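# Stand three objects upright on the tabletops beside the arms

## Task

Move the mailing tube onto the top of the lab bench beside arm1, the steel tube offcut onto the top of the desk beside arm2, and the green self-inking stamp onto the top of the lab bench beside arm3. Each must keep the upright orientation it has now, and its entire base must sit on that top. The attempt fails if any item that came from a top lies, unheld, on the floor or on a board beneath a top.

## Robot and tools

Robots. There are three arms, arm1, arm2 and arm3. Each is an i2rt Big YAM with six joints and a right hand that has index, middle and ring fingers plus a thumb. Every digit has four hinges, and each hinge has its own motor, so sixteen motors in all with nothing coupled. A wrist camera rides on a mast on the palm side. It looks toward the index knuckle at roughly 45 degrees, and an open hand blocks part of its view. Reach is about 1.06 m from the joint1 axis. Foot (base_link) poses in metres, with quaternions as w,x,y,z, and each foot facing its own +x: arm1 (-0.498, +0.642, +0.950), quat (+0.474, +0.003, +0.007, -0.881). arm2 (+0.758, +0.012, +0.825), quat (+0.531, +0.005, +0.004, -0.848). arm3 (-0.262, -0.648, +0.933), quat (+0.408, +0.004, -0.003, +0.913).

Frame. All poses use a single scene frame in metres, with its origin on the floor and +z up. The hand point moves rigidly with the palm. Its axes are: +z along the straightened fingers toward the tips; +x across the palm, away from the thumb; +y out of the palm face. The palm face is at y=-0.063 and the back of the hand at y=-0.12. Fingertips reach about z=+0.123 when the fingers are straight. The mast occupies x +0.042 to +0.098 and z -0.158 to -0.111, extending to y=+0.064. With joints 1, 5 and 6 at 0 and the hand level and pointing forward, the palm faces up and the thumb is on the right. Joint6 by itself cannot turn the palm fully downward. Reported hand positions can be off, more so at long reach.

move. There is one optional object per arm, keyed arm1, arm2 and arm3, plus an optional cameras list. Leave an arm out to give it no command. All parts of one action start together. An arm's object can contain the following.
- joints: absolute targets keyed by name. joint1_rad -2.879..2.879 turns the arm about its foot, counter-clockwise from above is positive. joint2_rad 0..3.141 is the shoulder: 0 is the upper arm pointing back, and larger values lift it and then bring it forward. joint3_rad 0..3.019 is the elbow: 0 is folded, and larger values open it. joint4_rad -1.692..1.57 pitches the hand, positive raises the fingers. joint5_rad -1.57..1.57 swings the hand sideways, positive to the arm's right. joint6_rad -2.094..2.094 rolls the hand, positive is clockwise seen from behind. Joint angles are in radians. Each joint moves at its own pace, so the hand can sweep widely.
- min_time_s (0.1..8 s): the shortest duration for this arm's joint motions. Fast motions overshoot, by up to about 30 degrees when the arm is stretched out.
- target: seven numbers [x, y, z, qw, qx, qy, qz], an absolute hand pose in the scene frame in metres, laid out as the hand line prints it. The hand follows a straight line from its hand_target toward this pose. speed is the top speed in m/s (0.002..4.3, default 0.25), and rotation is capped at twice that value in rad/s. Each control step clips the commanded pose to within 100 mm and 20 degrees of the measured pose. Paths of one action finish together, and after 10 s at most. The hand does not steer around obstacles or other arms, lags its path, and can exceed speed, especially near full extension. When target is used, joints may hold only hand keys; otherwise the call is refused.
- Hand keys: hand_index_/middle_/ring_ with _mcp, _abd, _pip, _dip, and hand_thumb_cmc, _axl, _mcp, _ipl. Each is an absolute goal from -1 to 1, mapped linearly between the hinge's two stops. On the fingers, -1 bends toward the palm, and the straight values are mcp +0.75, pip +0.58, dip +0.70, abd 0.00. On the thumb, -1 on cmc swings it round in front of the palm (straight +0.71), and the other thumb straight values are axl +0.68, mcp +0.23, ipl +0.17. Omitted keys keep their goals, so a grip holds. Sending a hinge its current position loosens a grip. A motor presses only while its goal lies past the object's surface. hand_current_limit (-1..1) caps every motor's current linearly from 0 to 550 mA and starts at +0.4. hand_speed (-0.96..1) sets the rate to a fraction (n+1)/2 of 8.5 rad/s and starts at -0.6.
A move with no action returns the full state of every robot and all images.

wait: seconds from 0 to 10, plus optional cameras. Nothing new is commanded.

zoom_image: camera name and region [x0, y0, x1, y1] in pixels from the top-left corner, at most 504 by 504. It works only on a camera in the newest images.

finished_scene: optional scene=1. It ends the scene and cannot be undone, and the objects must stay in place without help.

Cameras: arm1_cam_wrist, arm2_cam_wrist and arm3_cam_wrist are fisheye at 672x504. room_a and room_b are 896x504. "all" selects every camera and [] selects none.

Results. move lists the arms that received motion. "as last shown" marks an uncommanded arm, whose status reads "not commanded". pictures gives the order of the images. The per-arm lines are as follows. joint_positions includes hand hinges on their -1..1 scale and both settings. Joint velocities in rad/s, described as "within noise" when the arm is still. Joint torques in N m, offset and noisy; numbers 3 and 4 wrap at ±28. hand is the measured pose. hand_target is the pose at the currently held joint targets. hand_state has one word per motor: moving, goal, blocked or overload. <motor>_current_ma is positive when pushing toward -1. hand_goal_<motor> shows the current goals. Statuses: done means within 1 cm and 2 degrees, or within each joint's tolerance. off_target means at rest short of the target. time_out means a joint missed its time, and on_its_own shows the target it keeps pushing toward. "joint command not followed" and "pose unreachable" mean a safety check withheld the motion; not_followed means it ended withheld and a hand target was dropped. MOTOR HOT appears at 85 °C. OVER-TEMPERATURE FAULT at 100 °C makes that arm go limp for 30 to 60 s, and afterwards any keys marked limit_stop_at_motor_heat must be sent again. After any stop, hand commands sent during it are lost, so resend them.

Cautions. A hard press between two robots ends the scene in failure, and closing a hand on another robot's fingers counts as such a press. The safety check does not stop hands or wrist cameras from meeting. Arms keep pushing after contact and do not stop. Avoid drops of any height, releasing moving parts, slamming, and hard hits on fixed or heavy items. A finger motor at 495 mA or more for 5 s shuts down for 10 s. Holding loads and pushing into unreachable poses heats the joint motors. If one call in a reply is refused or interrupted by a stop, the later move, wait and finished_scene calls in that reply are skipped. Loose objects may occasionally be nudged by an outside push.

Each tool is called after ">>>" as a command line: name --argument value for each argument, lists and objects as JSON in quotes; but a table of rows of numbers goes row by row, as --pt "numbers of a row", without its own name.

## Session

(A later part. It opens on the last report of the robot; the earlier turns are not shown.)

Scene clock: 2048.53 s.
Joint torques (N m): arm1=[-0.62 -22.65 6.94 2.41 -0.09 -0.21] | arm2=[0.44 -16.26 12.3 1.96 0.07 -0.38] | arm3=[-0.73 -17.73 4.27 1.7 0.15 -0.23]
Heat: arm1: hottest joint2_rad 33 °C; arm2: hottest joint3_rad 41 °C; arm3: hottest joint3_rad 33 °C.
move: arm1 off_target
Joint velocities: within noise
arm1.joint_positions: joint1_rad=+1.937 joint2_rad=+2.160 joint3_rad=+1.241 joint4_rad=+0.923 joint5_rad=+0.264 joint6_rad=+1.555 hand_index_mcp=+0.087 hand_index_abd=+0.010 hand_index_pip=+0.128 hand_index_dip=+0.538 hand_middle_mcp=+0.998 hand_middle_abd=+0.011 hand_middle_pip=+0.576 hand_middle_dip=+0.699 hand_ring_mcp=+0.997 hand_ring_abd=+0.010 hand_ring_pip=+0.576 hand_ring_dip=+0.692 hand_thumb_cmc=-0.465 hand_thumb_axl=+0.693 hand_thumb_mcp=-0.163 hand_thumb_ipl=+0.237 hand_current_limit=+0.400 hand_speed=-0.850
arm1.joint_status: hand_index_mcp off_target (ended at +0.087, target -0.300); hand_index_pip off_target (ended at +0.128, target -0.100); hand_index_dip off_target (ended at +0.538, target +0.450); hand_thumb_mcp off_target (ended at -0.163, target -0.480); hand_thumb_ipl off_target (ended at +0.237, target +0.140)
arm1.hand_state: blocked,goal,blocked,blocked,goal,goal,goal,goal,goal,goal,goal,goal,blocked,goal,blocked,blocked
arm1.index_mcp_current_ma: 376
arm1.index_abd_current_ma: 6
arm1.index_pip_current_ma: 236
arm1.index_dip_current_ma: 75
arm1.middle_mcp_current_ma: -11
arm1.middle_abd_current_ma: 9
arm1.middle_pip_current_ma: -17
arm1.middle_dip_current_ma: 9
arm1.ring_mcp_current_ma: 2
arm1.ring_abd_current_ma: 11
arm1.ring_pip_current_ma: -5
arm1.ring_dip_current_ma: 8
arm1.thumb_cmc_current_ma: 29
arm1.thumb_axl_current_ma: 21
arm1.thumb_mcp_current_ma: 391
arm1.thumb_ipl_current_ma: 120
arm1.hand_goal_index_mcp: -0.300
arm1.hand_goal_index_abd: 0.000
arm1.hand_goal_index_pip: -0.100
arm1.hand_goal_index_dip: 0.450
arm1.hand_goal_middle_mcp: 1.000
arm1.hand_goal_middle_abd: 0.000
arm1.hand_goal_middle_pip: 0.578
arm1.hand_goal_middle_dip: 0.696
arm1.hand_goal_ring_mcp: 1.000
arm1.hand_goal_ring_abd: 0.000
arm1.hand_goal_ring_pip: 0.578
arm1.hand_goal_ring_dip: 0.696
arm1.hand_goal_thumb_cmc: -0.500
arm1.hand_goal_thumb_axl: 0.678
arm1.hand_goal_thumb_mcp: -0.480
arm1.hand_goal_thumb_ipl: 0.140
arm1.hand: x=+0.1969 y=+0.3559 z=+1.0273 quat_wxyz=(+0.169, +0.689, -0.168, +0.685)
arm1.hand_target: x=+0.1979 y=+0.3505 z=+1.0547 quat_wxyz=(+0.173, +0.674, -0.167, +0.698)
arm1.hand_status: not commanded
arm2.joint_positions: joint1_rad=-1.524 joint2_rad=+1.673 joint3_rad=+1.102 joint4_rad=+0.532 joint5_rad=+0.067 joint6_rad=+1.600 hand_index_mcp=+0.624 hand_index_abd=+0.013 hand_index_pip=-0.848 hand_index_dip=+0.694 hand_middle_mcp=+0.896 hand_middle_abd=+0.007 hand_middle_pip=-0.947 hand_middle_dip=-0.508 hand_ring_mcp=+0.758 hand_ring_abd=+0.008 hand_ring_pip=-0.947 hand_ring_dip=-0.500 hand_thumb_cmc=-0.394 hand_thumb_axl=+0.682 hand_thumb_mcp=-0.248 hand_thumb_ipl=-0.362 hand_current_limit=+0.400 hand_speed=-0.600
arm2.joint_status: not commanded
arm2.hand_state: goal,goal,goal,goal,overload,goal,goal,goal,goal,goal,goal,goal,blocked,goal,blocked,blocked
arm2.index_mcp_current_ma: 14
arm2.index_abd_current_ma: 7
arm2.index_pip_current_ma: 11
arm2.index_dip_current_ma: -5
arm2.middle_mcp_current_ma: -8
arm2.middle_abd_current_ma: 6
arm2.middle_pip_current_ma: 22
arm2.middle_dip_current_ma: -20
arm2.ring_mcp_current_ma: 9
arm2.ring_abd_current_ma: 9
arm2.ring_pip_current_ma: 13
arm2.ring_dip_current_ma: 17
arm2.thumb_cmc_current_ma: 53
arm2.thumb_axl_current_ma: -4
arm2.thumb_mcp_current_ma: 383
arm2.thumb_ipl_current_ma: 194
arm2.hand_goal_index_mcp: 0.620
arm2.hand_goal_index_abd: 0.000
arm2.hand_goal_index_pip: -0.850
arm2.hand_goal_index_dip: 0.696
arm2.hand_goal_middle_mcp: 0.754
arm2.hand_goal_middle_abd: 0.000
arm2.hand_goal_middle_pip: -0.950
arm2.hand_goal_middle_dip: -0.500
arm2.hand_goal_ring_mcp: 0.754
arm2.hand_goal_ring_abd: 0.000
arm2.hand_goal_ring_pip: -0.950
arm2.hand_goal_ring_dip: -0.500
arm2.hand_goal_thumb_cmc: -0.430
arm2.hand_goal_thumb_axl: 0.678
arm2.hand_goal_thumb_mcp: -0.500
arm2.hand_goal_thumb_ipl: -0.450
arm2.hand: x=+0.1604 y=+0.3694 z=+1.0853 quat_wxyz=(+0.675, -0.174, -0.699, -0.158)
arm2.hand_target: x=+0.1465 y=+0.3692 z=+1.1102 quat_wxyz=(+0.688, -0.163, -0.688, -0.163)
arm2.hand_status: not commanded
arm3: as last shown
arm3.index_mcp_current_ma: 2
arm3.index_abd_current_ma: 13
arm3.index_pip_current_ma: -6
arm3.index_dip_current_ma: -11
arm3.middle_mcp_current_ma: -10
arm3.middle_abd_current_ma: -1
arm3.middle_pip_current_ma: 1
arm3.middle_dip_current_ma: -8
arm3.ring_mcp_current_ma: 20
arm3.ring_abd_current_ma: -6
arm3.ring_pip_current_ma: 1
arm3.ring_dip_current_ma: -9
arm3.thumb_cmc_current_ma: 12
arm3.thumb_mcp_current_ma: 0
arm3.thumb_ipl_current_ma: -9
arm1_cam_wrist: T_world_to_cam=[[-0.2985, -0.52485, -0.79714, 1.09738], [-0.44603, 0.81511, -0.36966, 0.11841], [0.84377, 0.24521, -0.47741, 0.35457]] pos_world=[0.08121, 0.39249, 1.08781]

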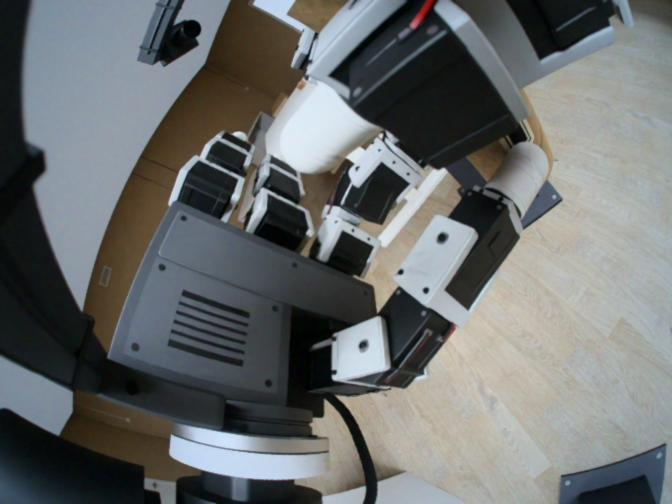

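>>> move --arm1 '{"joints": {"hand_index_mcp": -0.14, "hand_thumb_mcp": -0.34, "hand_index_pip": -0.02, "hand_index_dip": 0.5, "hand_thumb_ipl": 0.18}}'

>>> move --arm2 '{"joints": {"hand_speed": -0.9, "hand_thumb_mcp": -0.1, "hand_thumb_ipl": -0.25}}' --cameras '["arm1_cam_wrist", "arm2_cam_wrist"]'

Scene clock: 2051.80 s.
Joint torques (N m): arm1=[-0.62 -22.59 6.93 2.41 -0.09 -0.21] | arm2=[0.62 -16.38 12.33 1.89 0.07 -0.38] | arm3=[-0.91 -17.73 4.31 1.73 0.14 -0.22]
Heat: arm1: hottest joint2_rad 33 °C; arm2: hottest joint3_rad 41 °C; arm3: hottest joint3_rad 33 °C.
move: arm1 off_target
Joint velocities: within noise
arm1.joint_positions: joint1_rad=+1.937 joint2_rad=+2.160 joint3_rad=+1.241 joint4_rad=+0.923 joint5_rad=+0.264 joint6_rad=+1.555 hand_index_mcp=+0.086 hand_index_abd=+0.009 hand_index_pip=+0.128 hand_index_dip=+0.544 hand_middle_mcp=+0.998 hand_middle_abd=+0.011 hand_middle_pip=+0.576 hand_middle_dip=+0.699 hand_ring_mcp=+0.997 hand_ring_abd=+0.010 hand_ring_pip=+0.576 hand_ring_dip=+0.692 hand_thumb_cmc=-0.465 hand_thumb_axl=+0.693 hand_thumb_mcp=-0.163 hand_thumb_ipl=+0.238 hand_current_limit=+0.400 hand_speed=-0.850
arm1.joint_status: hand_index_mcp off_target (ended at +0.086, target -0.140); hand_index_pip off_target (ended at +0.128, target -0.020); hand_index_dip off_target (ended at +0.544, target +0.500); hand_thumb_mcp off_target (ended at -0.163, target -0.340); hand_thumb_ipl off_target (ended at +0.238, target +0.180)
arm1.hand_state: blocked,goal,blocked,blocked,goal,goal,goal,goal,goal,goal,goal,goal,blocked,goal,blocked,blocked
arm1.index_mcp_current_ma: 229
arm1.index_abd_current_ma: 24
arm1.index_pip_current_ma: 155
arm1.index_dip_current_ma: 31
arm1.middle_mcp_current_ma: -12
arm1.middle_abd_current_ma: 16
arm1.middle_pip_current_ma: -20
arm1.middle_dip_current_ma: -8
arm1.ring_mcp_current_ma: 12
arm1.ring_abd_current_ma: 13
arm1.ring_pip_current_ma: 2
arm1.ring_dip_current_ma: -3
arm1.thumb_cmc_current_ma: 46
arm1.thumb_axl_current_ma: 28
arm1.thumb_mcp_current_ma: 230
arm1.thumb_ipl_current_ma: 55
arm1.hand_goal_index_mcp: -0.140
arm1.hand_goal_index_abd: 0.000
arm1.hand_goal_index_pip: -0.020
arm1.hand_goal_index_dip: 0.500
arm1.hand_goal_middle_mcp: 1.000
arm1.hand_goal_middle_abd: 0.000
arm1.hand_goal_middle_pip: 0.578
arm1.hand_goal_middle_dip: 0.696
arm1.hand_goal_ring_mcp: 1.000
arm1.hand_goal_ring_abd: 0.000
arm1.hand_goal_ring_pip: 0.578
arm1.hand_goal_ring_dip: 0.696
arm1.hand_goal_thumb_cmc: -0.500
arm1.hand_goal_thumb_axl: 0.678
arm1.hand_goal_thumb_mcp: -0.340
arm1.hand_goal_thumb_ipl: 0.180
arm1.hand: x=+0.1969 y=+0.3559 z=+1.0273 quat_wxyz=(+0.169, +0.689, -0.168, +0.685)
arm1.hand_target: x=+0.1979 y=+0.3505 z=+1.0547 quat_wxyz=(+0.173, +0.674, -0.167, +0.698)
arm1.hand_status: not commanded
arm2, arm3: as last shown
arm2.joint_positions: joint1_rad=-1.524 joint2_rad=+1.673 joint3_rad=+1.102 joint4_rad=+0.532 joint5_rad=+0.068 joint6_rad=+1.600 hand_index_mcp=+0.624 hand_index_abd=+0.013 hand_index_pip=-0.848 hand_index_dip=+0.694 hand_middle_mcp=+0.896 hand_middle_abd=+0.007 hand_middle_pip=-0.947 hand_middle_dip=-0.508 hand_ring_mcp=+0.758 hand_ring_abd=+0.008 hand_ring_pip=-0.947 hand_ring_dip=-0.500 hand_thumb_cmc=-0.394 hand_thumb_axl=+0.682 hand_thumb_mcp=-0.248 hand_thumb_ipl=-0.362 hand_current_limit=+0.400 hand_speed=-0.600
arm2.index_mcp_current_ma: 7
arm2.index_abd_current_ma: 4
arm2.index_pip_current_ma: -2
arm2.index_dip_current_ma: 1
arm2.middle_mcp_current_ma: -10
arm2.middle_abd_current_ma: 0
arm2.middle_pip_current_ma: 2
arm2.middle_dip_current_ma: -13
arm2.ring_mcp_current_ma: -3
arm2.ring_abd_current_ma: 5
arm2.ring_pip_current_ma: 0
arm2.ring_dip_current_ma: 4
arm2.thumb_cmc_current_ma: 45
arm2.thumb_axl_current_ma: -1
arm2.thumb_mcp_current_ma: 382
arm2.thumb_ipl_current_ma: 190
arm2.hand: x=+0.1604 y=+0.3695 z=+1.0853 quat_wxyz=(+0.675, -0.174, -0.699, -0.158)
arm2.hand_target: x=+0.1466 y=+0.3692 z=+1.1102 quat_wxyz=(+0.688, -0.163, -0.688, -0.163)
arm3.index_mcp_current_ma: -12
arm3.index_abd_current_ma: 2
arm3.index_pip_current_ma: 3
arm3.index_dip_current_ma: -10
arm3.middle_mcp_current_ma: -1
arm3.middle_abd_current_ma: -14
arm3.middle_pip_current_ma: 9
arm3.middle_dip_current_ma: 0
arm3.ring_mcp_current_ma: 0
arm3.ring_abd_current_ma: -13
arm3.ring_pip_current_ma: -9
arm3.thumb_cmc_current_ma: 15
arm3.thumb_axl_current_ma: 7
arm3.thumb_mcp_current_ma: 11
arm3.thumb_ipl_current_ma: -11
pictures: none

Scene clock: 2053.43 s.
Joint torques (N m): arm1=[-0.56 -22.59 6.94 2.43 -0.08 -0.21] | arm2=[0.91 -16.21 12.31 1.99 0.08 -0.39] | arm3=[-0.79 -17.73 4.26 1.69 0.15 -0.22]
Heat: arm1: hottest joint2_rad 33 °C; arm2: hottest joint3_rad 41 °C; arm3: hottest joint3_rad 33 °C.
move: arm2 done
Joint velocities: within noise
arm1, arm3: as last shown
arm1.joint_positions: joint1_rad=+1.937 joint2_rad=+2.160 joint3_rad=+1.241 joint4_rad=+0.923 joint5_rad=+0.264 joint6_rad=+1.555 hand_index_mcp=+0.086 hand_index_abd=+0.010 hand_index_pip=+0.128 hand_index_dip=+0.544 hand_middle_mcp=+0.998 hand_middle_abd=+0.011 hand_middle_pip=+0.576 hand_middle_dip=+0.699 hand_ring_mcp=+0.997 hand_ring_abd=+0.010 hand_ring_pip=+0.576 hand_ring_dip=+0.692 hand_thumb_cmc=-0.440 hand_thumb_axl=+0.693 hand_thumb_mcp=-0.166 hand_thumb_ipl=+0.237 hand_current_limit=+0.400 hand_speed=-0.850
arm1.index_mcp_current_ma: 236
arm1.index_abd_current_ma: 11
arm1.index_pip_current_ma: 170
arm1.index_dip_current_ma: 26
arm1.middle_mcp_current_ma: -11
arm1.middle_pip_current_ma: -12
arm1.middle_dip_current_ma: -3
arm1.ring_mcp_current_ma: 7
arm1.ring_abd_current_ma: 15
arm1.ring_pip_current_ma: -6
arm1.ring_dip_current_ma: 9
arm1.thumb_cmc_current_ma: 61
arm1.thumb_axl_current_ma: 20
arm1.thumb_mcp_current_ma: 236
arm1.thumb_ipl_current_ma: 76
arm2.joint_positions: joint1_rad=-1.524 joint2_rad=+1.673 joint3_rad=+1.102 joint4_rad=+0.532 joint5_rad=+0.068 joint6_rad=+1.600 hand_index_mcp=+0.624 hand_index_abd=+0.013 hand_index_pip=-0.848 hand_index_dip=+0.694 hand_middle_mcp=+0.896 hand_middle_abd=+0.007 hand_middle_pip=-0.947 hand_middle_dip=-0.508 hand_ring_mcp=+0.758 hand_ring_abd=+0.008 hand_ring_pip=-0.947 hand_ring_dip=-0.500 hand_thumb_cmc=-0.394 hand_thumb_axl=+0.685 hand_thumb_mcp=-0.105 hand_thumb_ipl=-0.253 hand_current_limit=+0.400 hand_speed=-0.900
arm2.joint_status: all done
arm2.hand_state: goal,goal,goal,goal,overload,goal,goal,goal,goal,goal,goal,goal,blocked,goal,goal,goal
arm2.index_mcp_current_ma: 19
arm2.index_abd_current_ma: 16
arm2.index_pip_current_ma: 7
arm2.index_dip_current_ma: 10
arm2.middle_mcp_current_ma: 1
arm2.middle_abd_current_ma: 3
arm2.middle_pip_current_ma: 22
arm2.middle_dip_current_ma: -16
arm2.ring_mcp_current_ma: 3
arm2.ring_abd_current_ma: 20
arm2.ring_pip_current_ma: 11
arm2.ring_dip_current_ma: 19
arm2.thumb_cmc_current_ma: 53
arm2.thumb_axl_current_ma: 10
arm2.thumb_mcp_current_ma: -5
arm2.thumb_ipl_current_ma: -16
arm2.hand_goal_index_mcp: 0.620
arm2.hand_goal_index_abd: 0.000
arm2.hand_goal_index_pip: -0.850
arm2.hand_goal_index_dip: 0.696
arm2.hand_goal_middle_mcp: 0.754
arm2.hand_goal_middle_abd: 0.000
arm2.hand_goal_middle_pip: -0.950
arm2.hand_goal_middle_dip: -0.500
arm2.hand_goal_ring_mcp: 0.754
arm2.hand_goal_ring_abd: 0.000
arm2.hand_goal_ring_pip: -0.950
arm2.hand_goal_ring_dip: -0.500
arm2.hand_goal_thumb_cmc: -0.430
arm2.hand_goal_thumb_axl: 0.678
arm2.hand_goal_thumb_mcp: -0.100
arm2.hand_goal_thumb_ipl: -0.250
arm2.hand: x=+0.1604 y=+0.3695 z=+1.0853 quat_wxyz=(+0.675, -0.174, -0.699, -0.158)
arm2.hand_target: x=+0.1466 y=+0.3692 z=+1.1102 quat_wxyz=(+0.688, -0.163, -0.688, -0.163)
arm2.hand_status: not commanded
arm3.index_mcp_current_ma: 2
arm3.index_pip_current_ma: -6
arm3.index_dip_current_ma: -1
arm3.middle_mcp_current_ma: 8
arm3.middle_abd_current_ma: -1
arm3.middle_pip_current_ma: 7
arm3.middle_dip_current_ma: -3
arm3.ring_mcp_current_ma: 2
arm3.ring_abd_current_ma: -4
arm3.ring_pip_current_ma: -1
arm3.ring_dip_current_ma: -11
arm3.thumb_cmc_current_ma: 3
arm3.thumb_axl_current_ma: 14
arm3.thumb_mcp_current_ma: 18
arm3.thumb_ipl_current_ma: 16
arm1_cam_wrist: T_world_to_cam=[[-0.2985, -0.52485, -0.79714, 1.09738], [-0.44603, 0.81511, -0.36966, 0.11841], [0.84377, 0.24521, -0.47741, 0.35457]] pos_world=[0.08121, 0.39249, 1.08781]
arm2_cam_wrist: T_world_to_cam=[[0.25642, 0.52993, -0.80835, 0.68154], [0.4859, -0.79362, -0.36614, 0.5533], [-0.83555, -0.2989, -0.46099, 0.86892]] pos_world=[0.28242, 0.33766, 1.15408]

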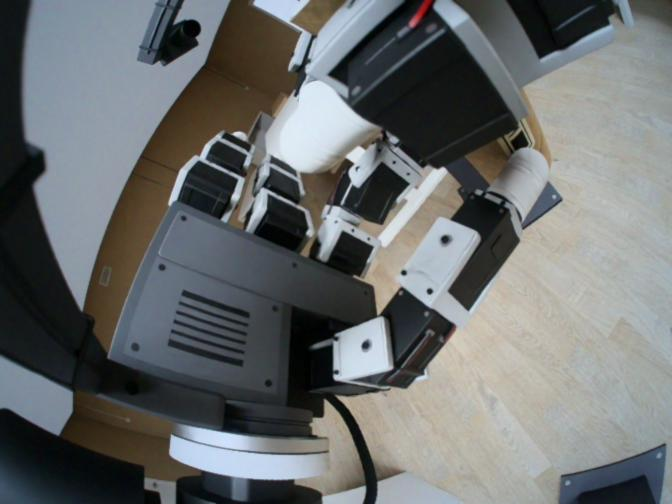

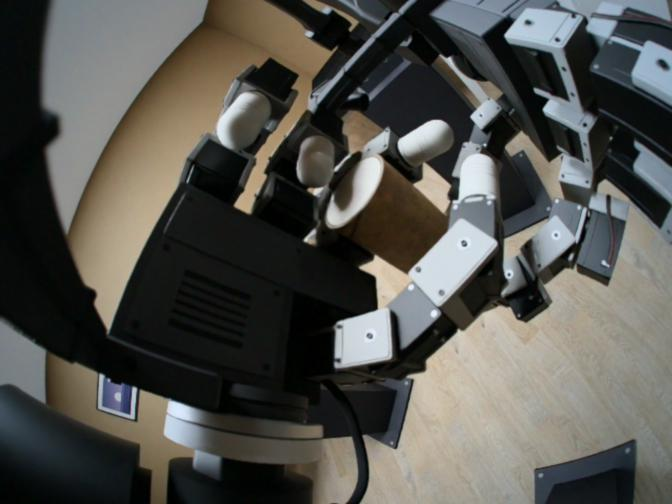

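>>> move --arm2 '{"joints": {"hand_thumb_cmc": -0.6}}'

>>> move --arm2 '{"joints": {"hand_thumb_mcp": 0.15, "hand_thumb_ipl": 0.1}}' --cameras '["arm1_cam_wrist", "arm2_cam_wrist"]'

Scene clock: 2058.63 s.
Joint torques (N m): arm1=[-0.56 -22.59 6.94 2.41 -0.09 -0.21] | arm2=[0.67 -16.21 12.3 1.94 0.06 -0.39] | arm3=[-0.79 -17.73 4.3 1.72 0.12 -0.23]
Heat: arm1: hottest joint2_rad 33 °C; arm2: hottest joint3_rad 41 °C; arm3: hottest joint3_rad 33 °C.
move: arm2 off_target
Joint velocities: within noise
arm1, arm3: as last shown
arm1.index_mcp_current_ma: 237
arm1.index_abd_current_ma: 10
arm1.index_pip_current_ma: 153
arm1.index_dip_current_ma: 30
arm1.middle_mcp_current_ma: -2
arm1.middle_abd_current_ma: 9
arm1.middle_pip_current_ma: -11
arm1.middle_dip_current_ma: -10
arm1.ring_mcp_current_ma: 13
arm1.ring_abd_current_ma: 5
arm1.ring_pip_current_ma: 13
arm1.ring_dip_current_ma: 4
arm1.thumb_cmc_current_ma: 68
arm1.thumb_axl_current_ma: 26
arm1.thumb_mcp_current_ma: 226
arm1.thumb_ipl_current_ma: 72
arm2.joint_positions: joint1_rad=-1.524 joint2_rad=+1.673 joint3_rad=+1.102 joint4_rad=+0.532 joint5_rad=+0.068 joint6_rad=+1.600 hand_index_mcp=+0.624 hand_index_abd=+0.013 hand_index_pip=-0.848 hand_index_dip=+0.694 hand_middle_mcp=+0.896 hand_middle_abd=+0.007 hand_middle_pip=-0.947 hand_middle_dip=-0.508 hand_ring_mcp=+0.758 hand_ring_abd=+0.008 hand_ring_pip=-0.947 hand_ring_dip=-0.500 hand_thumb_cmc=-0.540 hand_thumb_axl=+0.685 hand_thumb_mcp=-0.105 hand_thumb_ipl=-0.253 hand_current_limit=+0.400 hand_speed=-0.900
arm2.joint_status: hand_thumb_cmc off_target (ended at -0.540, target -0.600)
arm2.hand_state: goal,goal,goal,goal,overload,goal,goal,goal,goal,goal,goal,goal,blocked,goal,goal,goal
arm2.index_mcp_current_ma: 20
arm2.index_abd_current_ma: 14
arm2.index_pip_current_ma: 0
arm2.index_dip_current_ma: -6
arm2.middle_mcp_current_ma: -9
arm2.middle_abd_current_ma: 14
arm2.middle_pip_current_ma: 7
arm2.middle_dip_current_ma: -9
arm2.ring_mcp_current_ma: 11
arm2.ring_abd_current_ma: 19
arm2.ring_pip_current_ma: 7
arm2.ring_dip_current_ma: 11
arm2.thumb_cmc_current_ma: 91
arm2.thumb_axl_current_ma: 0
arm2.thumb_mcp_current_ma: -5
arm2.thumb_ipl_current_ma: 0
arm2.hand_goal_index_mcp: 0.620
arm2.hand_goal_index_abd: 0.000
arm2.hand_goal_index_pip: -0.850
arm2.hand_goal_index_dip: 0.696
arm2.hand_goal_middle_mcp: 0.754
arm2.hand_goal_middle_abd: 0.000
arm2.hand_goal_middle_pip: -0.950
arm2.hand_goal_middle_dip: -0.500
arm2.hand_goal_ring_mcp: 0.754
arm2.hand_goal_ring_abd: 0.000
arm2.hand_goal_ring_pip: -0.950
arm2.hand_goal_ring_dip: -0.500
arm2.hand_goal_thumb_cmc: -0.600
arm2.hand_goal_thumb_axl: 0.678
arm2.hand_goal_thumb_mcp: -0.100
arm2.hand_goal_thumb_ipl: -0.250
arm2.hand: x=+0.1605 y=+0.3695 z=+1.0854 quat_wxyz=(+0.675, -0.174, -0.699, -0.158)
arm2.hand_target: x=+0.1466 y=+0.3693 z=+1.1102 quat_wxyz=(+0.688, -0.163, -0.688, -0.163)
arm2.hand_status: not commanded
arm3.index_mcp_current_ma: 5
arm3.index_abd_current_ma: -10
arm3.index_pip_current_ma: 5
arm3.index_dip_current_ma: -2
arm3.middle_mcp_current_ma: -3
arm3.middle_abd_current_ma: -13
arm3.middle_pip_current_ma: -12
arm3.middle_dip_current_ma: -17
arm3.ring_mcp_current_ma: 9
arm3.ring_abd_current_ma: 10
arm3.ring_pip_current_ma: -12
arm3.ring_dip_current_ma: -4
arm3.thumb_axl_current_ma: 2
arm3.thumb_mcp_current_ma: 5
arm3.thumb_ipl_current_ma: 12
pictures: none

Scene clock: 2060.37 s.
Joint torques (N m): arm1=[-0.62 -22.59 6.94 2.43 -0.09 -0.21] | arm2=[0.5 -15.97 12.23 1.91 0.05 -0.39] | arm3=[-0.91 -17.67 4.29 1.68 0.14 -0.23]
Heat: arm1: hottest joint2_rad 34 °C; arm2: hottest joint3_rad 41 °C; arm3: hottest joint3_rad 33 °C.
move: arm2 done
Joint velocities: within noise
arm1: as last shown
arm1.index_mcp_current_ma: 231
arm1.index_abd_current_ma: 5
arm1.index_pip_current_ma: 148
arm1.index_dip_current_ma: 39
arm1.middle_mcp_current_ma: -7
arm1.middle_abd_current_ma: -4
arm1.middle_pip_current_ma: -9
arm1.middle_dip_current_ma: -6
arm1.ring_mcp_current_ma: 9
arm1.ring_abd_current_ma: -5
arm1.ring_pip_current_ma: -14
arm1.ring_dip_current_ma: -3
arm1.thumb_cmc_current_ma: 61
arm1.thumb_axl_current_ma: 31
arm1.thumb_mcp_current_ma: 219
arm1.thumb_ipl_current_ma: 65
arm2.joint_positions: joint1_rad=-1.524 joint2_rad=+1.673 joint3_rad=+1.102 joint4_rad=+0.532 joint5_rad=+0.068 joint6_rad=+1.600 hand_index_mcp=+0.624 hand_index_abd=+0.013 hand_index_pip=-0.848 hand_index_dip=+0.694 hand_middle_mcp=+0.896 hand_middle_abd=+0.007 hand_middle_pip=-0.947 hand_middle_dip=-0.508 hand_ring_mcp=+0.758 hand_ring_abd=+0.008 hand_ring_pip=-0.947 hand_ring_dip=-0.500 hand_thumb_cmc=-0.540 hand_thumb_axl=+0.685 hand_thumb_mcp=+0.142 hand_thumb_ipl=+0.093 hand_current_limit=+0.400 hand_speed=-0.900
arm2.joint_status: all done
arm2.hand_state: goal,goal,goal,goal,overload,goal,goal,goal,goal,goal,goal,goal,blocked,goal,goal,goal
arm2.index_mcp_current_ma: 11
arm2.index_abd_current_ma: 11
arm2.index_pip_current_ma: 12
arm2.index_dip_current_ma: 8
arm2.middle_mcp_current_ma: -5
arm2.middle_abd_current_ma: 5
arm2.middle_pip_current_ma: 10
arm2.middle_dip_current_ma: -20
arm2.ring_mcp_current_ma: -10
arm2.ring_abd_current_ma: 17
arm2.ring_pip_current_ma: 4
arm2.ring_dip_current_ma: 10
arm2.thumb_cmc_current_ma: 91
arm2.thumb_axl_current_ma: 10
arm2.thumb_mcp_current_ma: -14
arm2.thumb_ipl_current_ma: -12
arm2.hand_goal_index_mcp: 0.620
arm2.hand_goal_index_abd: 0.000
arm2.hand_goal_index_pip: -0.850
arm2.hand_goal_index_dip: 0.696
arm2.hand_goal_middle_mcp: 0.754
arm2.hand_goal_middle_abd: 0.000
arm2.hand_goal_middle_pip: -0.950
arm2.hand_goal_middle_dip: -0.500
arm2.hand_goal_ring_mcp: 0.754
arm2.hand_goal_ring_abd: 0.000
arm2.hand_goal_ring_pip: -0.950
arm2.hand_goal_ring_dip: -0.500
arm2.hand_goal_thumb_cmc: -0.600
arm2.hand_goal_thumb_axl: 0.678
arm2.hand_goal_thumb_mcp: 0.150
arm2.hand_goal_thumb_ipl: 0.100
arm2.hand: x=+0.1605 y=+0.3695 z=+1.0854 quat_wxyz=(+0.675, -0.174, -0.699, -0.158)
arm2.hand_target: x=+0.1466 y=+0.3693 z=+1.1102 quat_wxyz=(+0.688, -0.163, -0.688, -0.163)
arm2.hand_status: not commanded
arm3.joint_positions: joint1_rad=+1.913 joint2_rad=+1.995 joint3_rad=+0.787 joint4_rad=+1.236 joint5_rad=+0.374 joint6_rad=+1.572 hand_index_mcp=+0.400 hand_index_abd=+0.012 hand_index_pip=+0.126 hand_index_dip=+0.566 hand_middle_mcp=+1.000 hand_middle_abd=+0.013 hand_middle_pip=+0.572 hand_middle_dip=+0.687 hand_ring_mcp=+0.997 hand_ring_abd=+0.015 hand_ring_pip=+0.575 hand_ring_dip=+0.689 hand_thumb_cmc=-0.469 hand_thumb_axl=+0.690 hand_thumb_mcp=+0.143 hand_thumb_ipl=+0.237 hand_current_limit=+0.700 hand_speed=-0.700
arm3.joint_status: not commanded
arm3.hand_state: goal,goal,goal,goal,goal,goal,goal,goal,goal,goal,goal,goal,blocked,goal,goal,goal
arm3.index_mcp_current_ma: 3
arm3.index_abd_current_ma: -5
arm3.index_pip_current_ma: 7
arm3.index_dip_current_ma: 7
arm3.middle_mcp_current_ma: -6
arm3.middle_abd_current_ma: -9
arm3.middle_pip_current_ma: -3
arm3.middle_dip_current_ma: -15
arm3.ring_mcp_current_ma: 10
arm3.ring_abd_current_ma: -3
arm3.ring_pip_current_ma: 6
arm3.ring_dip_current_ma: -8
arm3.thumb_cmc_current_ma: 7
arm3.thumb_axl_current_ma: 20
arm3.thumb_mcp_current_ma: 12
arm3.thumb_ipl_current_ma: 10
arm3.hand_goal_index_mcp: 0.400
arm3.hand_goal_index_abd: 0.000
arm3.hand_goal_index_pip: 0.110
arm3.hand_goal_index_dip: 0.550
arm3.hand_goal_middle_mcp: 1.000
arm3.hand_goal_middle_abd: 0.000
arm3.hand_goal_middle_pip: 0.578
arm3.hand_goal_middle_dip: 0.696
arm3.hand_goal_ring_mcp: 1.000
arm3.hand_goal_ring_abd: 0.000
arm3.hand_goal_ring_pip: 0.578
arm3.hand_goal_ring_dip: 0.696
arm3.hand_goal_thumb_cmc: -0.500
arm3.hand_goal_thumb_axl: 0.678
arm3.hand_goal_thumb_mcp: 0.150
arm3.hand_goal_thumb_ipl: 0.226
arm3.hand: x=-0.6649 y=-1.0896 z=+1.0050 quat_wxyz=(-0.672, -0.238, +0.656, -0.245)
arm3.hand_target: x=-0.6641 y=-1.0880 z=+1.0100 quat_wxyz=(-0.673, -0.239, +0.656, -0.244)
arm3.hand_status: not commanded
arm1_cam_wrist: T_world_to_cam=[[-0.2985, -0.52485, -0.79714, 1.09738], [-0.44603, 0.81511, -0.36966, 0.11841], [0.84377, 0.24521, -0.47741, 0.35457]] pos_world=[0.08121, 0.39249, 1.08781]
arm2_cam_wrist: T_world_to_cam=[[0.25656, 0.53022, -0.80811, 0.68122], [0.48604, -0.79347, -0.3663, 0.55344], [-0.83543, -0.2988, -0.46127, 0.86922]] pos_world=[0.28242, 0.33766, 1.15418]

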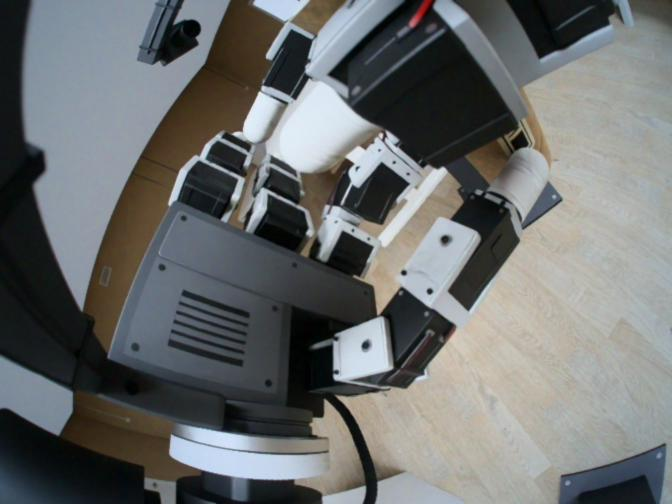

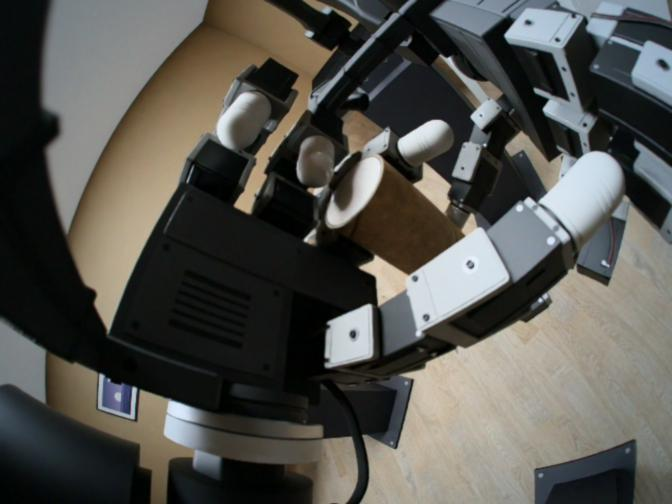

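>>> move --arm2 '{"target": [0.130, 0.315, 1.112, 0.688, -0.163, -0.688, -0.163], "speed": 0.06}' --cameras '["arm1_cam_wrist", "arm2_cam_wrist"]'

Scene clock: 2064.27 s.
Joint torques (N m): arm1=[-0.62 -22.59 6.95 2.43 -0.04 -0.21] | arm2=[0.5 -17.26 11.43 1.85 0.11 -0.39] | arm3=[-0.85 -17.79 4.27 1.7 0.14 -0.22]
Heat: arm1: hottest joint2_rad 34 °C; arm2: hottest joint3_rad 41 °C; arm3: hottest joint3_rad 32 °C.
move: arm2 off_target
Joint velocities: within noise
arm1, arm3: as last shown
arm1.joint_positions: joint1_rad=+1.937 joint2_rad=+2.160 joint3_rad=+1.241 joint4_rad=+0.923 joint5_rad=+0.262 joint6_rad=+1.555 hand_index_mcp=+0.087 hand_index_abd=+0.028 hand_index_pip=+0.128 hand_index_dip=+0.544 hand_middle_mcp=+0.998 hand_middle_abd=+0.011 hand_middle_pip=+0.576 hand_middle_dip=+0.699 hand_ring_mcp=+0.997 hand_ring_abd=+0.010 hand_ring_pip=+0.576 hand_ring_dip=+0.692 hand_thumb_cmc=-0.439 hand_thumb_axl=+0.693 hand_thumb_mcp=-0.166 hand_thumb_ipl=+0.238 hand_current_limit=+0.400 hand_speed=-0.850
arm1.hand_state: blocked,blocked,blocked,blocked,goal,goal,goal,goal,goal,goal,goal,goal,blocked,goal,blocked,blocked
arm1.index_mcp_current_ma: 228
arm1.index_abd_current_ma: 21
arm1.index_pip_current_ma: 149
arm1.index_dip_current_ma: 32
arm1.middle_mcp_current_ma: -16
arm1.middle_abd_current_ma: 15
arm1.middle_pip_current_ma: -1
arm1.middle_dip_current_ma: -8
arm1.ring_mcp_current_ma: 2
arm1.ring_abd_current_ma: 5
arm1.ring_pip_current_ma: 11
arm1.ring_dip_current_ma: 3
arm1.thumb_cmc_current_ma: 58
arm1.thumb_axl_current_ma: 25
arm1.thumb_mcp_current_ma: 226
arm1.thumb_ipl_current_ma: 74
arm1.hand: x=+0.1971 y=+0.3561 z=+1.0273 quat_wxyz=(+0.168, +0.689, -0.168, +0.685)
arm2.joint_positions: joint1_rad=-1.417 joint2_rad=+1.673 joint3_rad=+1.102 joint4_rad=+0.530 joint5_rad=+0.173 joint6_rad=+1.600 hand_index_mcp=+0.624 hand_index_abd=+0.013 hand_index_pip=-0.847 hand_index_dip=+0.696 hand_middle_mcp=+0.896 hand_middle_abd=+0.007 hand_middle_pip=-0.947 hand_middle_dip=-0.508 hand_ring_mcp=+0.758 hand_ring_abd=+0.008 hand_ring_pip=-0.947 hand_ring_dip=-0.500 hand_thumb_cmc=-0.540 hand_thumb_axl=+0.685 hand_thumb_mcp=+0.142 hand_thumb_ipl=+0.093 hand_current_limit=+0.400 hand_speed=-0.900
arm2.joint_status: not commanded
arm2.hand_state: goal,goal,goal,goal,overload,goal,goal,goal,goal,goal,goal,goal,blocked,goal,goal,goal
arm2.index_mcp_current_ma: 16
arm2.index_abd_current_ma: 5
arm2.index_pip_current_ma: 19
arm2.index_dip_current_ma: -4
arm2.middle_mcp_current_ma: -7
arm2.middle_abd_current_ma: 2
arm2.middle_pip_current_ma: 12
arm2.middle_dip_current_ma: -19
arm2.ring_mcp_current_ma: -1
arm2.ring_abd_current_ma: 11
arm2.ring_pip_current_ma: 7
arm2.ring_dip_current_ma: 12
arm2.thumb_cmc_current_ma: 88
arm2.thumb_axl_current_ma: 8
arm2.thumb_mcp_current_ma: -19
arm2.thumb_ipl_current_ma: -11
arm2.hand_goal_index_mcp: 0.620
arm2.hand_goal_index_abd: 0.000
arm2.hand_goal_index_pip: -0.850
arm2.hand_goal_index_dip: 0.696
arm2.hand_goal_middle_mcp: 0.754
arm2.hand_goal_middle_abd: 0.000
arm2.hand_goal_middle_pip: -0.950
arm2.hand_goal_middle_dip: -0.500
arm2.hand_goal_ring_mcp: 0.754
arm2.hand_goal_ring_abd: 0.000
arm2.hand_goal_ring_pip: -0.950
arm2.hand_goal_ring_dip: -0.500
arm2.hand_goal_thumb_cmc: -0.600
arm2.hand_goal_thumb_axl: 0.678
arm2.hand_goal_thumb_mcp: 0.150
arm2.hand_goal_thumb_ipl: 0.100
arm2.hand: x=+0.1409 y=+0.3167 z=+1.0846 quat_wxyz=(+0.674, -0.172, -0.700, -0.159)
arm2.hand_target: x=+0.1312 y=+0.3144 z=+1.1122 quat_wxyz=(+0.688, -0.163, -0.688, -0.163)
arm2.hand_status: off_target (0.030 m and 2.4 deg from the pose sent, 0.068 m and 2.4 deg at the start)
arm3.index_mcp_current_ma: -15
arm3.index_abd_current_ma: 1
arm3.index_pip_current_ma: 4
arm3.index_dip_current_ma: -14
arm3.middle_mcp_current_ma: 1
arm3.middle_pip_current_ma: -2
arm3.middle_dip_current_ma: -20
arm3.ring_abd_current_ma: -5
arm3.ring_pip_current_ma: -6
arm3.ring_dip_current_ma: -10
arm3.thumb_cmc_current_ma: 23
arm3.thumb_axl_current_ma: -1
arm3.thumb_mcp_current_ma: 20
arm3.thumb_ipl_current_ma: 11
arm1_cam_wrist: T_world_to_cam=[[-0.29794, -0.52518, -0.79713, 1.09748], [-0.44692, 0.81462, -0.36966, 0.11873], [0.8435, 0.24611, -0.47742, 0.35416]] pos_world=[0.08131, 0.3925, 1.08781]
arm2_cam_wrist: T_world_to_cam=[[0.25841, 0.53331, -0.80548, 0.70942], [0.4889, -0.79134, -0.3671, 0.52058], [-0.83318, -0.29894, -0.46523, 0.8408]] pos_world=[0.2627, 0.28496, 1.1537]

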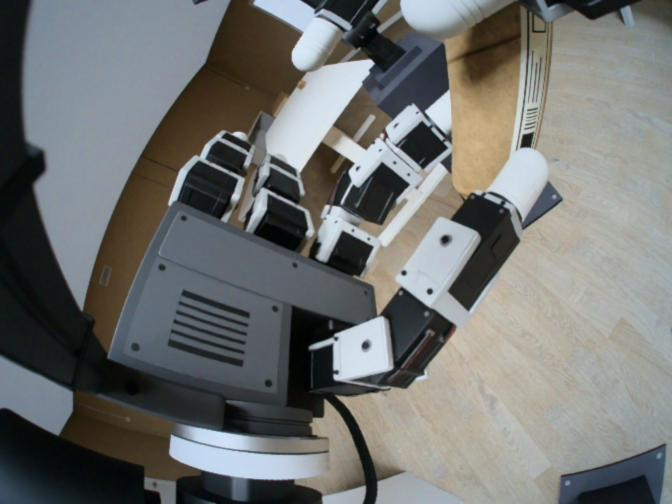

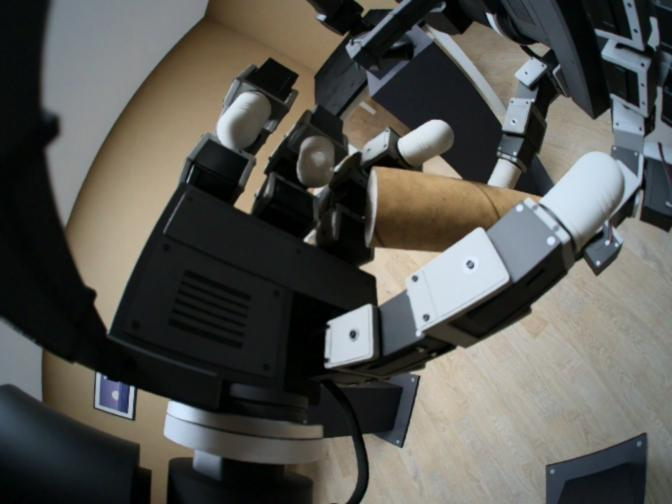

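>>> zoom_image --camera "arm2_cam_wrist" --region '[270, 80, 640, 340]'

>>> zoom_image --camera "arm1_cam_wrist" --region '[380, 0, 672, 272]'

Scaled by 1.362 from the camera's image (finer frame: 960x720).

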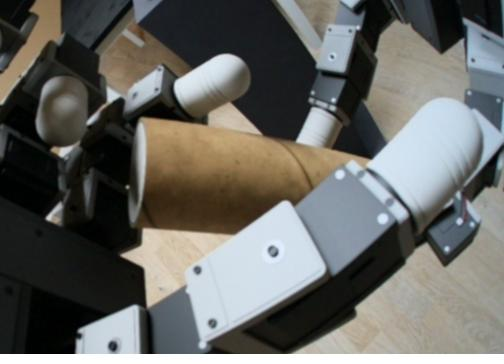

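Scaled by 1.726 from the camera's image (finer frame: 960x720).

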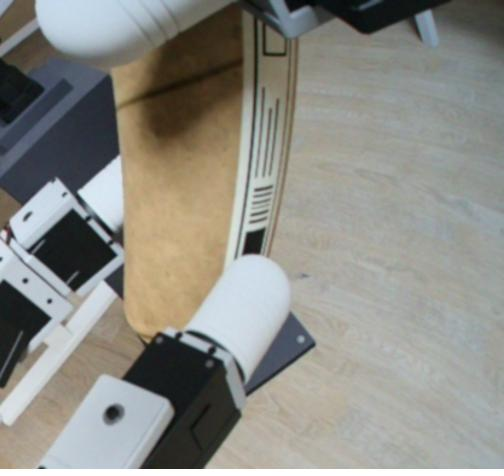

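>>> move --arm1 '{"joints": {"hand_index_mcp": -0.34, "hand_thumb_mcp": -0.50, "hand_index_pip": -0.12, "hand_index_dip": 0.44, "hand_thumb_ipl": 0.12}}'

>>> move --arm2 '{"target": [0.121, 0.297, 1.112, 0.688, -0.163, -0.688, -0.163], "speed": 0.04}' --cameras '["arm1_cam_wrist", "arm2_cam_wrist"]'

Scene clock: 2088.23 s.
Joint torques (N m): arm1=[-0.62 -22.59 6.94 2.41 -0.04 -0.21] | arm2=[0.26 -17.38 11.45 1.85 0.11 -0.38] | arm3=[-0.91 -17.73 4.3 1.68 0.15 -0.22]
Heat: arm1: hottest joint2_rad 34 °C; arm2: hottest joint3_rad 40 °C; arm3: hottest joint3_rad 32 °C.
move: arm1 off_target
Joint velocities: within noise
arm1.joint_positions: joint1_rad=+1.937 joint2_rad=+2.160 joint3_rad=+1.241 joint4_rad=+0.923 joint5_rad=+0.262 joint6_rad=+1.555 hand_index_mcp=+0.088 hand_index_abd=+0.027 hand_index_pip=+0.129 hand_index_dip=+0.545 hand_middle_mcp=+0.998 hand_middle_abd=+0.011 hand_middle_pip=+0.576 hand_middle_dip=+0.699 hand_ring_mcp=+0.997 hand_ring_abd=+0.010 hand_ring_pip=+0.576 hand_ring_dip=+0.692 hand_thumb_cmc=-0.439 hand_thumb_axl=+0.693 hand_thumb_mcp=-0.169 hand_thumb_ipl=+0.238 hand_current_limit=+0.400 hand_speed=-0.850
arm1.joint_status: hand_index_mcp off_target (ended at +0.088, target -0.340); hand_index_pip off_target (ended at +0.129, target -0.120); hand_index_dip off_target (ended at +0.545, target +0.440); hand_thumb_mcp off_target (ended at -0.169, target -0.500); hand_thumb_ipl off_target (ended at +0.238, target +0.120)
arm1.hand_state: blocked,blocked,blocked,blocked,goal,goal,goal,goal,goal,goal,goal,goal,blocked,goal,blocked,blocked
arm1.index_mcp_current_ma: 388
arm1.index_abd_current_ma: 21
arm1.index_pip_current_ma: 263
arm1.index_dip_current_ma: 99
arm1.middle_mcp_current_ma: -14
arm1.middle_abd_current_ma: 16
arm1.middle_pip_current_ma: 4
arm1.middle_dip_current_ma: -1
arm1.ring_mcp_current_ma: 12
arm1.ring_abd_current_ma: 15
arm1.ring_pip_current_ma: -15
arm1.ring_dip_current_ma: 9
arm1.thumb_cmc_current_ma: 69
arm1.thumb_axl_current_ma: 17
arm1.thumb_mcp_current_ma: 388
arm1.thumb_ipl_current_ma: 147
arm1.hand_goal_index_mcp: -0.340
arm1.hand_goal_index_abd: 0.000
arm1.hand_goal_index_pip: -0.120
arm1.hand_goal_index_dip: 0.440
arm1.hand_goal_middle_mcp: 1.000
arm1.hand_goal_middle_abd: 0.000
arm1.hand_goal_middle_pip: 0.578
arm1.hand_goal_middle_dip: 0.696
arm1.hand_goal_ring_mcp: 1.000
arm1.hand_goal_ring_abd: 0.000
arm1.hand_goal_ring_pip: 0.578
arm1.hand_goal_ring_dip: 0.696
arm1.hand_goal_thumb_cmc: -0.500
arm1.hand_goal_thumb_axl: 0.678
arm1.hand_goal_thumb_mcp: -0.500
arm1.hand_goal_thumb_ipl: 0.120
arm1.hand: x=+0.1971 y=+0.3561 z=+1.0273 quat_wxyz=(+0.168, +0.689, -0.168, +0.685)
arm1.hand_target: x=+0.1979 y=+0.3505 z=+1.0547 quat_wxyz=(+0.173, +0.674, -0.167, +0.698)
arm1.hand_status: not commanded
arm2, arm3: as last shown
arm2.index_mcp_current_ma: 15
arm2.index_abd_current_ma: 8
arm2.index_pip_current_ma: -2
arm2.index_dip_current_ma: 0
arm2.middle_mcp_current_ma: 0
arm2.middle_abd_current_ma: 4
arm2.middle_pip_current_ma: 8
arm2.middle_dip_current_ma: -7
arm2.ring_mcp_current_ma: 12
arm2.ring_abd_current_ma: 16
arm2.ring_pip_current_ma: 9
arm2.ring_dip_current_ma: 3
arm2.thumb_cmc_current_ma: 92
arm2.thumb_axl_current_ma: -3
arm2.thumb_mcp_current_ma: -14
arm2.thumb_ipl_current_ma: -21
arm3.index_mcp_current_ma: 3
arm3.index_abd_current_ma: 0
arm3.index_pip_current_ma: -6
arm3.index_dip_current_ma: -16
arm3.middle_mcp_current_ma: -10
arm3.middle_abd_current_ma: -2
arm3.middle_pip_current_ma: -6
arm3.middle_dip_current_ma: -4
arm3.ring_mcp_current_ma: 12
arm3.ring_abd_current_ma: -13
arm3.ring_pip_current_ma: -13
arm3.ring_dip_current_ma: -3
arm3.thumb_cmc_current_ma: 3
arm3.thumb_axl_current_ma: -4
arm3.thumb_mcp_current_ma: 0
arm3.thumb_ipl_current_ma: 7
pictures: none

Scene clock: 2089.23 s.
Joint torques (N m): arm1=[-0.56 -22.59 6.94 2.41 0.01 -0.21] | arm2=[0.73 -16.38 12.11 1.8 0.1 -0.38] | arm3=[-0.85 -17.67 4.31 1.62 0.14 -0.22]
Heat: arm1: hottest joint2_rad 34 °C; arm2: hottest joint3_rad 40 °C; arm3: hottest joint3_rad 32 °C.
move: arm2 off_target
Joint velocities: within noise
arm1, arm3: as last shown
arm1.joint_positions: joint1_rad=+1.936 joint2_rad=+2.160 joint3_rad=+1.241 joint4_rad=+0.923 joint5_rad=+0.261 joint6_rad=+1.555 hand_index_mcp=+0.089 hand_index_abd=+0.041 hand_index_pip=+0.129 hand_index_dip=+0.545 hand_middle_mcp=+0.998 hand_middle_abd=+0.011 hand_middle_pip=+0.576 hand_middle_dip=+0.699 hand_ring_mcp=+0.997 hand_ring_abd=+0.010 hand_ring_pip=+0.576 hand_ring_dip=+0.692 hand_thumb_cmc=-0.444 hand_thumb_axl=+0.693 hand_thumb_mcp=-0.169 hand_thumb_ipl=+0.238 hand_current_limit=+0.400 hand_speed=-0.850
arm1.index_mcp_current_ma: 381
arm1.index_abd_current_ma: 31
arm1.index_pip_current_ma: 258
arm1.index_dip_current_ma: 97
arm1.middle_abd_current_ma: 2
arm1.middle_pip_current_ma: -18
arm1.middle_dip_current_ma: -3
arm1.ring_mcp_current_ma: 5
arm1.ring_abd_current_ma: 14
arm1.ring_pip_current_ma: 5
arm1.ring_dip_current_ma: -1
arm1.thumb_cmc_current_ma: 67
arm1.thumb_axl_current_ma: 21
arm1.thumb_mcp_current_ma: 390
arm1.thumb_ipl_current_ma: 152
arm1.hand: x=+0.1972 y=+0.3559 z=+1.0273 quat_wxyz=(+0.168, +0.689, -0.167, +0.685)
arm1.hand_target: x=+0.1980 y=+0.3506 z=+1.0547 quat_wxyz=(+0.173, +0.674, -0.167, +0.698)
arm2.joint_positions: joint1_rad=-1.382 joint2_rad=+1.673 joint3_rad=+1.104 joint4_rad=+0.527 joint5_rad=+0.210 joint6_rad=+1.599 hand_index_mcp=+0.624 hand_index_abd=+0.013 hand_index_pip=-0.846 hand_index_dip=+0.696 hand_middle_mcp=+0.896 hand_middle_abd=+0.007 hand_middle_pip=-0.947 hand_middle_dip=-0.508 hand_ring_mcp=+0.757 hand_ring_abd=+0.008 hand_ring_pip=-0.947 hand_ring_dip=-0.500 hand_thumb_cmc=-0.540 hand_thumb_axl=+0.685 hand_thumb_mcp=+0.142 hand_thumb_ipl=+0.093 hand_current_limit=+0.400 hand_speed=-0.900
arm2.joint_status: not commanded
arm2.hand_state: goal,goal,goal,goal,overload,goal,goal,goal,goal,goal,goal,goal,blocked,goal,goal,goal
arm2.index_mcp_current_ma: 9
arm2.index_abd_current_ma: 6
arm2.index_pip_current_ma: 3
arm2.index_dip_current_ma: -6
arm2.middle_mcp_current_ma: -10
arm2.middle_abd_current_ma: 12
arm2.middle_pip_current_ma: 9
arm2.middle_dip_current_ma: -7
arm2.ring_mcp_current_ma: -3
arm2.ring_abd_current_ma: 12
arm2.ring_pip_current_ma: 4
arm2.ring_dip_current_ma: 10
arm2.thumb_cmc_current_ma: 94
arm2.thumb_axl_current_ma: 6
arm2.thumb_mcp_current_ma: -3
arm2.thumb_ipl_current_ma: -24
arm2.hand_goal_index_mcp: 0.620
arm2.hand_goal_index_abd: 0.000
arm2.hand_goal_index_pip: -0.850
arm2.hand_goal_index_dip: 0.696
arm2.hand_goal_middle_mcp: 0.754
arm2.hand_goal_middle_abd: 0.000
arm2.hand_goal_middle_pip: -0.950
arm2.hand_goal_middle_dip: -0.500
arm2.hand_goal_ring_mcp: 0.754
arm2.hand_goal_ring_abd: 0.000
arm2.hand_goal_ring_pip: -0.950
arm2.hand_goal_ring_dip: -0.500
arm2.hand_goal_thumb_cmc: -0.600
arm2.hand_goal_thumb_axl: 0.678
arm2.hand_goal_thumb_mcp: 0.150
arm2.hand_goal_thumb_ipl: 0.100
arm2.hand: x=+0.1356 y=+0.2995 z=+1.0855 quat_wxyz=(+0.674, -0.172, -0.700, -0.160)
arm2.hand_target: x=+0.1226 y=+0.2964 z=+1.1122 quat_wxyz=(+0.688, -0.163, -0.688, -0.163)
arm2.hand_status: off_target (0.030 m and 2.4 deg from the pose sent, 0.039 m and 2.4 deg at the start)
arm3.index_mcp_current_ma: -3
arm3.index_abd_current_ma: 12
arm3.index_dip_current_ma: -5
arm3.middle_mcp_current_ma: -3
arm3.middle_abd_current_ma: -8
arm3.middle_pip_current_ma: -7
arm3.middle_dip_current_ma: -5
arm3.ring_mcp_current_ma: 2
arm3.ring_abd_current_ma: 0
arm3.ring_pip_current_ma: 3
arm3.ring_dip_current_ma: 3
arm3.thumb_cmc_current_ma: 9
arm3.thumb_axl_current_ma: 6
arm3.thumb_mcp_current_ma: 3
arm3.thumb_ipl_current_ma: 9
arm1_cam_wrist: T_world_to_cam=[[-0.29749, -0.52544, -0.79712, 1.09747], [-0.4476, 0.81424, -0.36968, 0.11915], [0.8433, 0.24681, -0.47742, 0.35386]] pos_world=[0.08141, 0.3923, 1.08781]
arm2_cam_wrist: T_world_to_cam=[[0.26022, 0.53451, -0.80411, 0.71857], [0.48742, -0.79161, -0.36847, 0.51166], [-0.83349, -0.29606, -0.46652, 0.83226]] pos_world=[0.25731, 0.26735, 1.1546]

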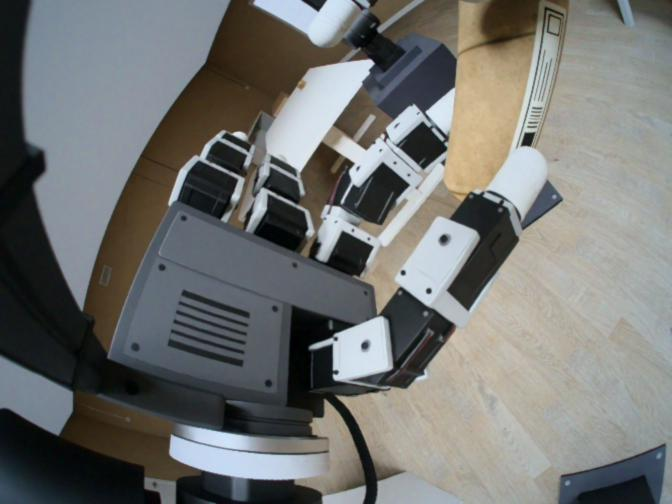

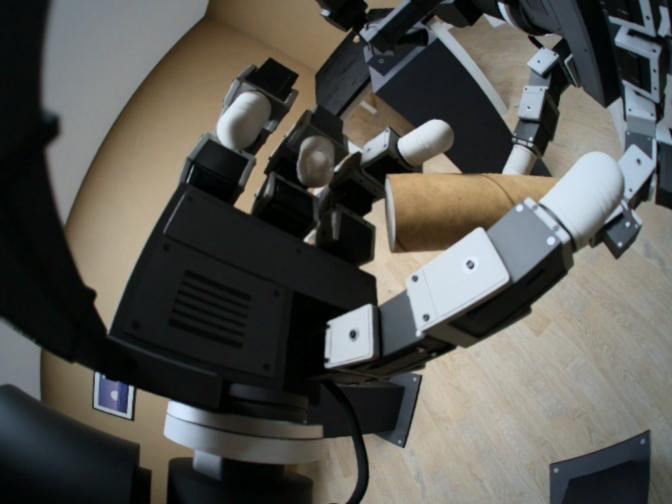

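>>> move --arm2 '{"target": [0.148, 0.371, 1.112, 0.688, -0.163, -0.688, -0.163], "speed": 0.05}' --cameras '["arm1_cam_wrist", "arm2_cam_wrist"]'

Scene clock: 2094.30 s.
Joint torques (N m): arm1=[-0.73 -22.53 7.31 2.43 0.39 -0.41] | arm2=[-2.2 -16.73 10.82 1.96 0.16 -0.41] | arm3=[-0.91 -17.67 4.31 1.7 0.13 -0.22]
Heat: arm1: hottest joint2_rad 35 °C; arm2: hottest joint3_rad 40 °C; arm3: hottest joint3_rad 32 °C.
move: arm2 off_target
Joint velocities: within noise
arm1, arm3: as last shown
arm1.joint_positions: joint1_rad=+1.939 joint2_rad=+2.160 joint3_rad=+1.236 joint4_rad=+0.923 joint5_rad=+0.252 joint6_rad=+1.574 hand_index_mcp=+0.091 hand_index_abd=+0.109 hand_index_pip=+0.130 hand_index_dip=+0.545 hand_middle_mcp=+0.996 hand_middle_abd=+0.011 hand_middle_pip=+0.577 hand_middle_dip=+0.698 hand_ring_mcp=+0.995 hand_ring_abd=+0.010 hand_ring_pip=+0.575 hand_ring_dip=+0.692 hand_thumb_cmc=-0.364 hand_thumb_axl=+0.733 hand_thumb_mcp=-0.184 hand_thumb_ipl=+0.238 hand_current_limit=+0.400 hand_speed=-0.850
arm1.hand_state: blocked,blocked,blocked,blocked,goal,goal,goal,goal,goal,goal,goal,goal,blocked,blocked,blocked,blocked
arm1.index_mcp_current_ma: 373
arm1.index_abd_current_ma: 77
arm1.index_pip_current_ma: 268
arm1.index_dip_current_ma: 98
arm1.middle_mcp_current_ma: -8
arm1.middle_abd_current_ma: 20
arm1.middle_pip_current_ma: -15
arm1.middle_dip_current_ma: 4
arm1.ring_mcp_current_ma: -5
arm1.ring_abd_current_ma: 6
arm1.ring_pip_current_ma: 0
arm1.thumb_cmc_current_ma: 144
arm1.thumb_axl_current_ma: 66
arm1.thumb_mcp_current_ma: 398
arm1.thumb_ipl_current_ma: 149
arm1.hand: x=+0.1977 y=+0.3594 z=+1.0233 quat_wxyz=(+0.158, +0.690, -0.170, +0.686)
arm1.hand_target: x=+0.1979 y=+0.3505 z=+1.0547 quat_wxyz=(+0.173, +0.674, -0.167, +0.698)
arm2.joint_positions: joint1_rad=-1.495 joint2_rad=+1.673 joint3_rad=+1.117 joint4_rad=+0.527 joint5_rad=+0.061 joint6_rad=+1.599 hand_index_mcp=+0.619 hand_index_abd=+0.013 hand_index_pip=-0.847 hand_index_dip=+0.696 hand_middle_mcp=+0.896 hand_middle_abd=+0.007 hand_middle_pip=-0.947 hand_middle_dip=-0.508 hand_ring_mcp=+0.757 hand_ring_abd=+0.008 hand_ring_pip=-0.947 hand_ring_dip=-0.500 hand_thumb_cmc=-0.540 hand_thumb_axl=+0.685 hand_thumb_mcp=+0.142 hand_thumb_ipl=+0.093 hand_current_limit=+0.400 hand_speed=-0.900
arm2.joint_status: not commanded
arm2.hand_state: goal,goal,goal,goal,overload,goal,goal,goal,goal,goal,goal,goal,blocked,goal,goal,goal
arm2.index_mcp_current_ma: 11
arm2.index_abd_current_ma: 21
arm2.index_pip_current_ma: -1
arm2.index_dip_current_ma: 4
arm2.middle_mcp_current_ma: 1
arm2.middle_abd_current_ma: 6
arm2.middle_pip_current_ma: 10
arm2.middle_dip_current_ma: -11
arm2.ring_mcp_current_ma: 2
arm2.ring_abd_current_ma: 11
arm2.ring_pip_current_ma: 18
arm2.ring_dip_current_ma: 9
arm2.thumb_cmc_current_ma: 91
arm2.thumb_axl_current_ma: 11
arm2.thumb_mcp_current_ma: -13
arm2.thumb_ipl_current_ma: -19
arm2.hand_goal_index_mcp: 0.620
arm2.hand_goal_index_abd: 0.000
arm2.hand_goal_index_pip: -0.850
arm2.hand_goal_index_dip: 0.696
arm2.hand_goal_middle_mcp: 0.754
arm2.hand_goal_middle_abd: 0.000
arm2.hand_goal_middle_pip: -0.950
arm2.hand_goal_middle_dip: -0.500
arm2.hand_goal_ring_mcp: 0.754
arm2.hand_goal_ring_abd: 0.000
arm2.hand_goal_ring_pip: -0.950
arm2.hand_goal_ring_dip: -0.500
arm2.hand_goal_thumb_cmc: -0.600
arm2.hand_goal_thumb_axl: 0.678
arm2.hand_goal_thumb_mcp: 0.150
arm2.hand_goal_thumb_ipl: 0.100
arm2.hand: x=+0.1459 y=+0.3525 z=+1.0928 quat_wxyz=(+0.682, -0.160, -0.699, -0.147)
arm2.hand_target: x=+0.1490 y=+0.3704 z=+1.1120 quat_wxyz=(+0.688, -0.163, -0.688, -0.163)
arm2.hand_status: off_target (0.027 m and 2.4 deg from the pose sent, 0.077 m and 2.4 deg at the start)
arm3.index_abd_current_ma: 22
arm3.index_pip_current_ma: 8
arm3.index_dip_current_ma: -10
arm3.middle_abd_current_ma: 5
arm3.middle_pip_current_ma: -5
arm3.middle_dip_current_ma: -12
arm3.ring_abd_current_ma: -12
arm3.ring_pip_current_ma: -1
arm3.ring_dip_current_ma: -2
arm3.thumb_cmc_current_ma: 11
arm3.thumb_axl_current_ma: 1
arm3.thumb_mcp_current_ma: -6
arm3.thumb_ipl_current_ma: -1
arm1_cam_wrist: T_world_to_cam=[[-0.28853, -0.51393, -0.80785, 1.10125], [-0.45547, 0.81583, -0.35633, 0.10242], [0.8422, 0.26514, -0.46947, 0.33612]] pos_world=[0.08131, 0.39329, 1.08394]
arm2_cam_wrist: T_world_to_cam=[[0.22995, 0.5424, -0.80804, 0.6994], [0.51052, -0.77411, -0.37434, 0.54812], [-0.82855, -0.32644, -0.45491, 0.85717]] pos_world=[0.26955, 0.32477, 1.16026]

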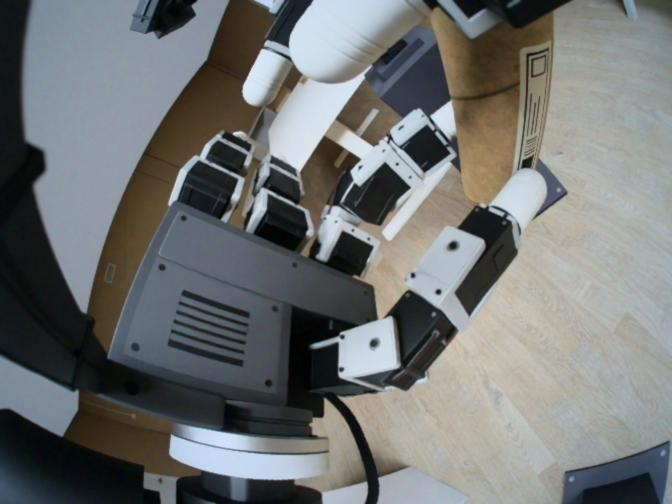

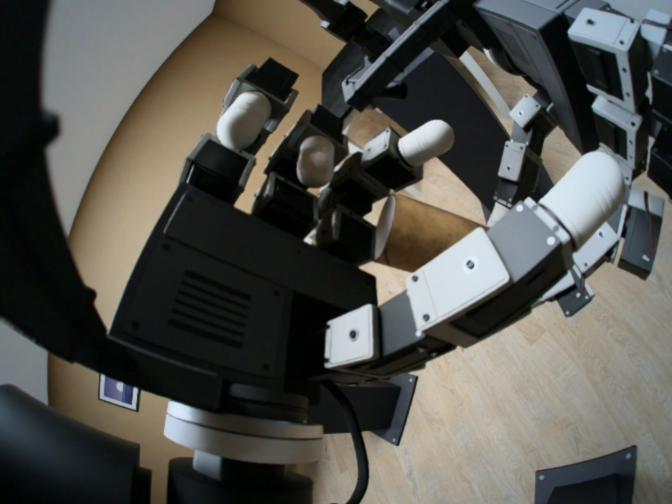

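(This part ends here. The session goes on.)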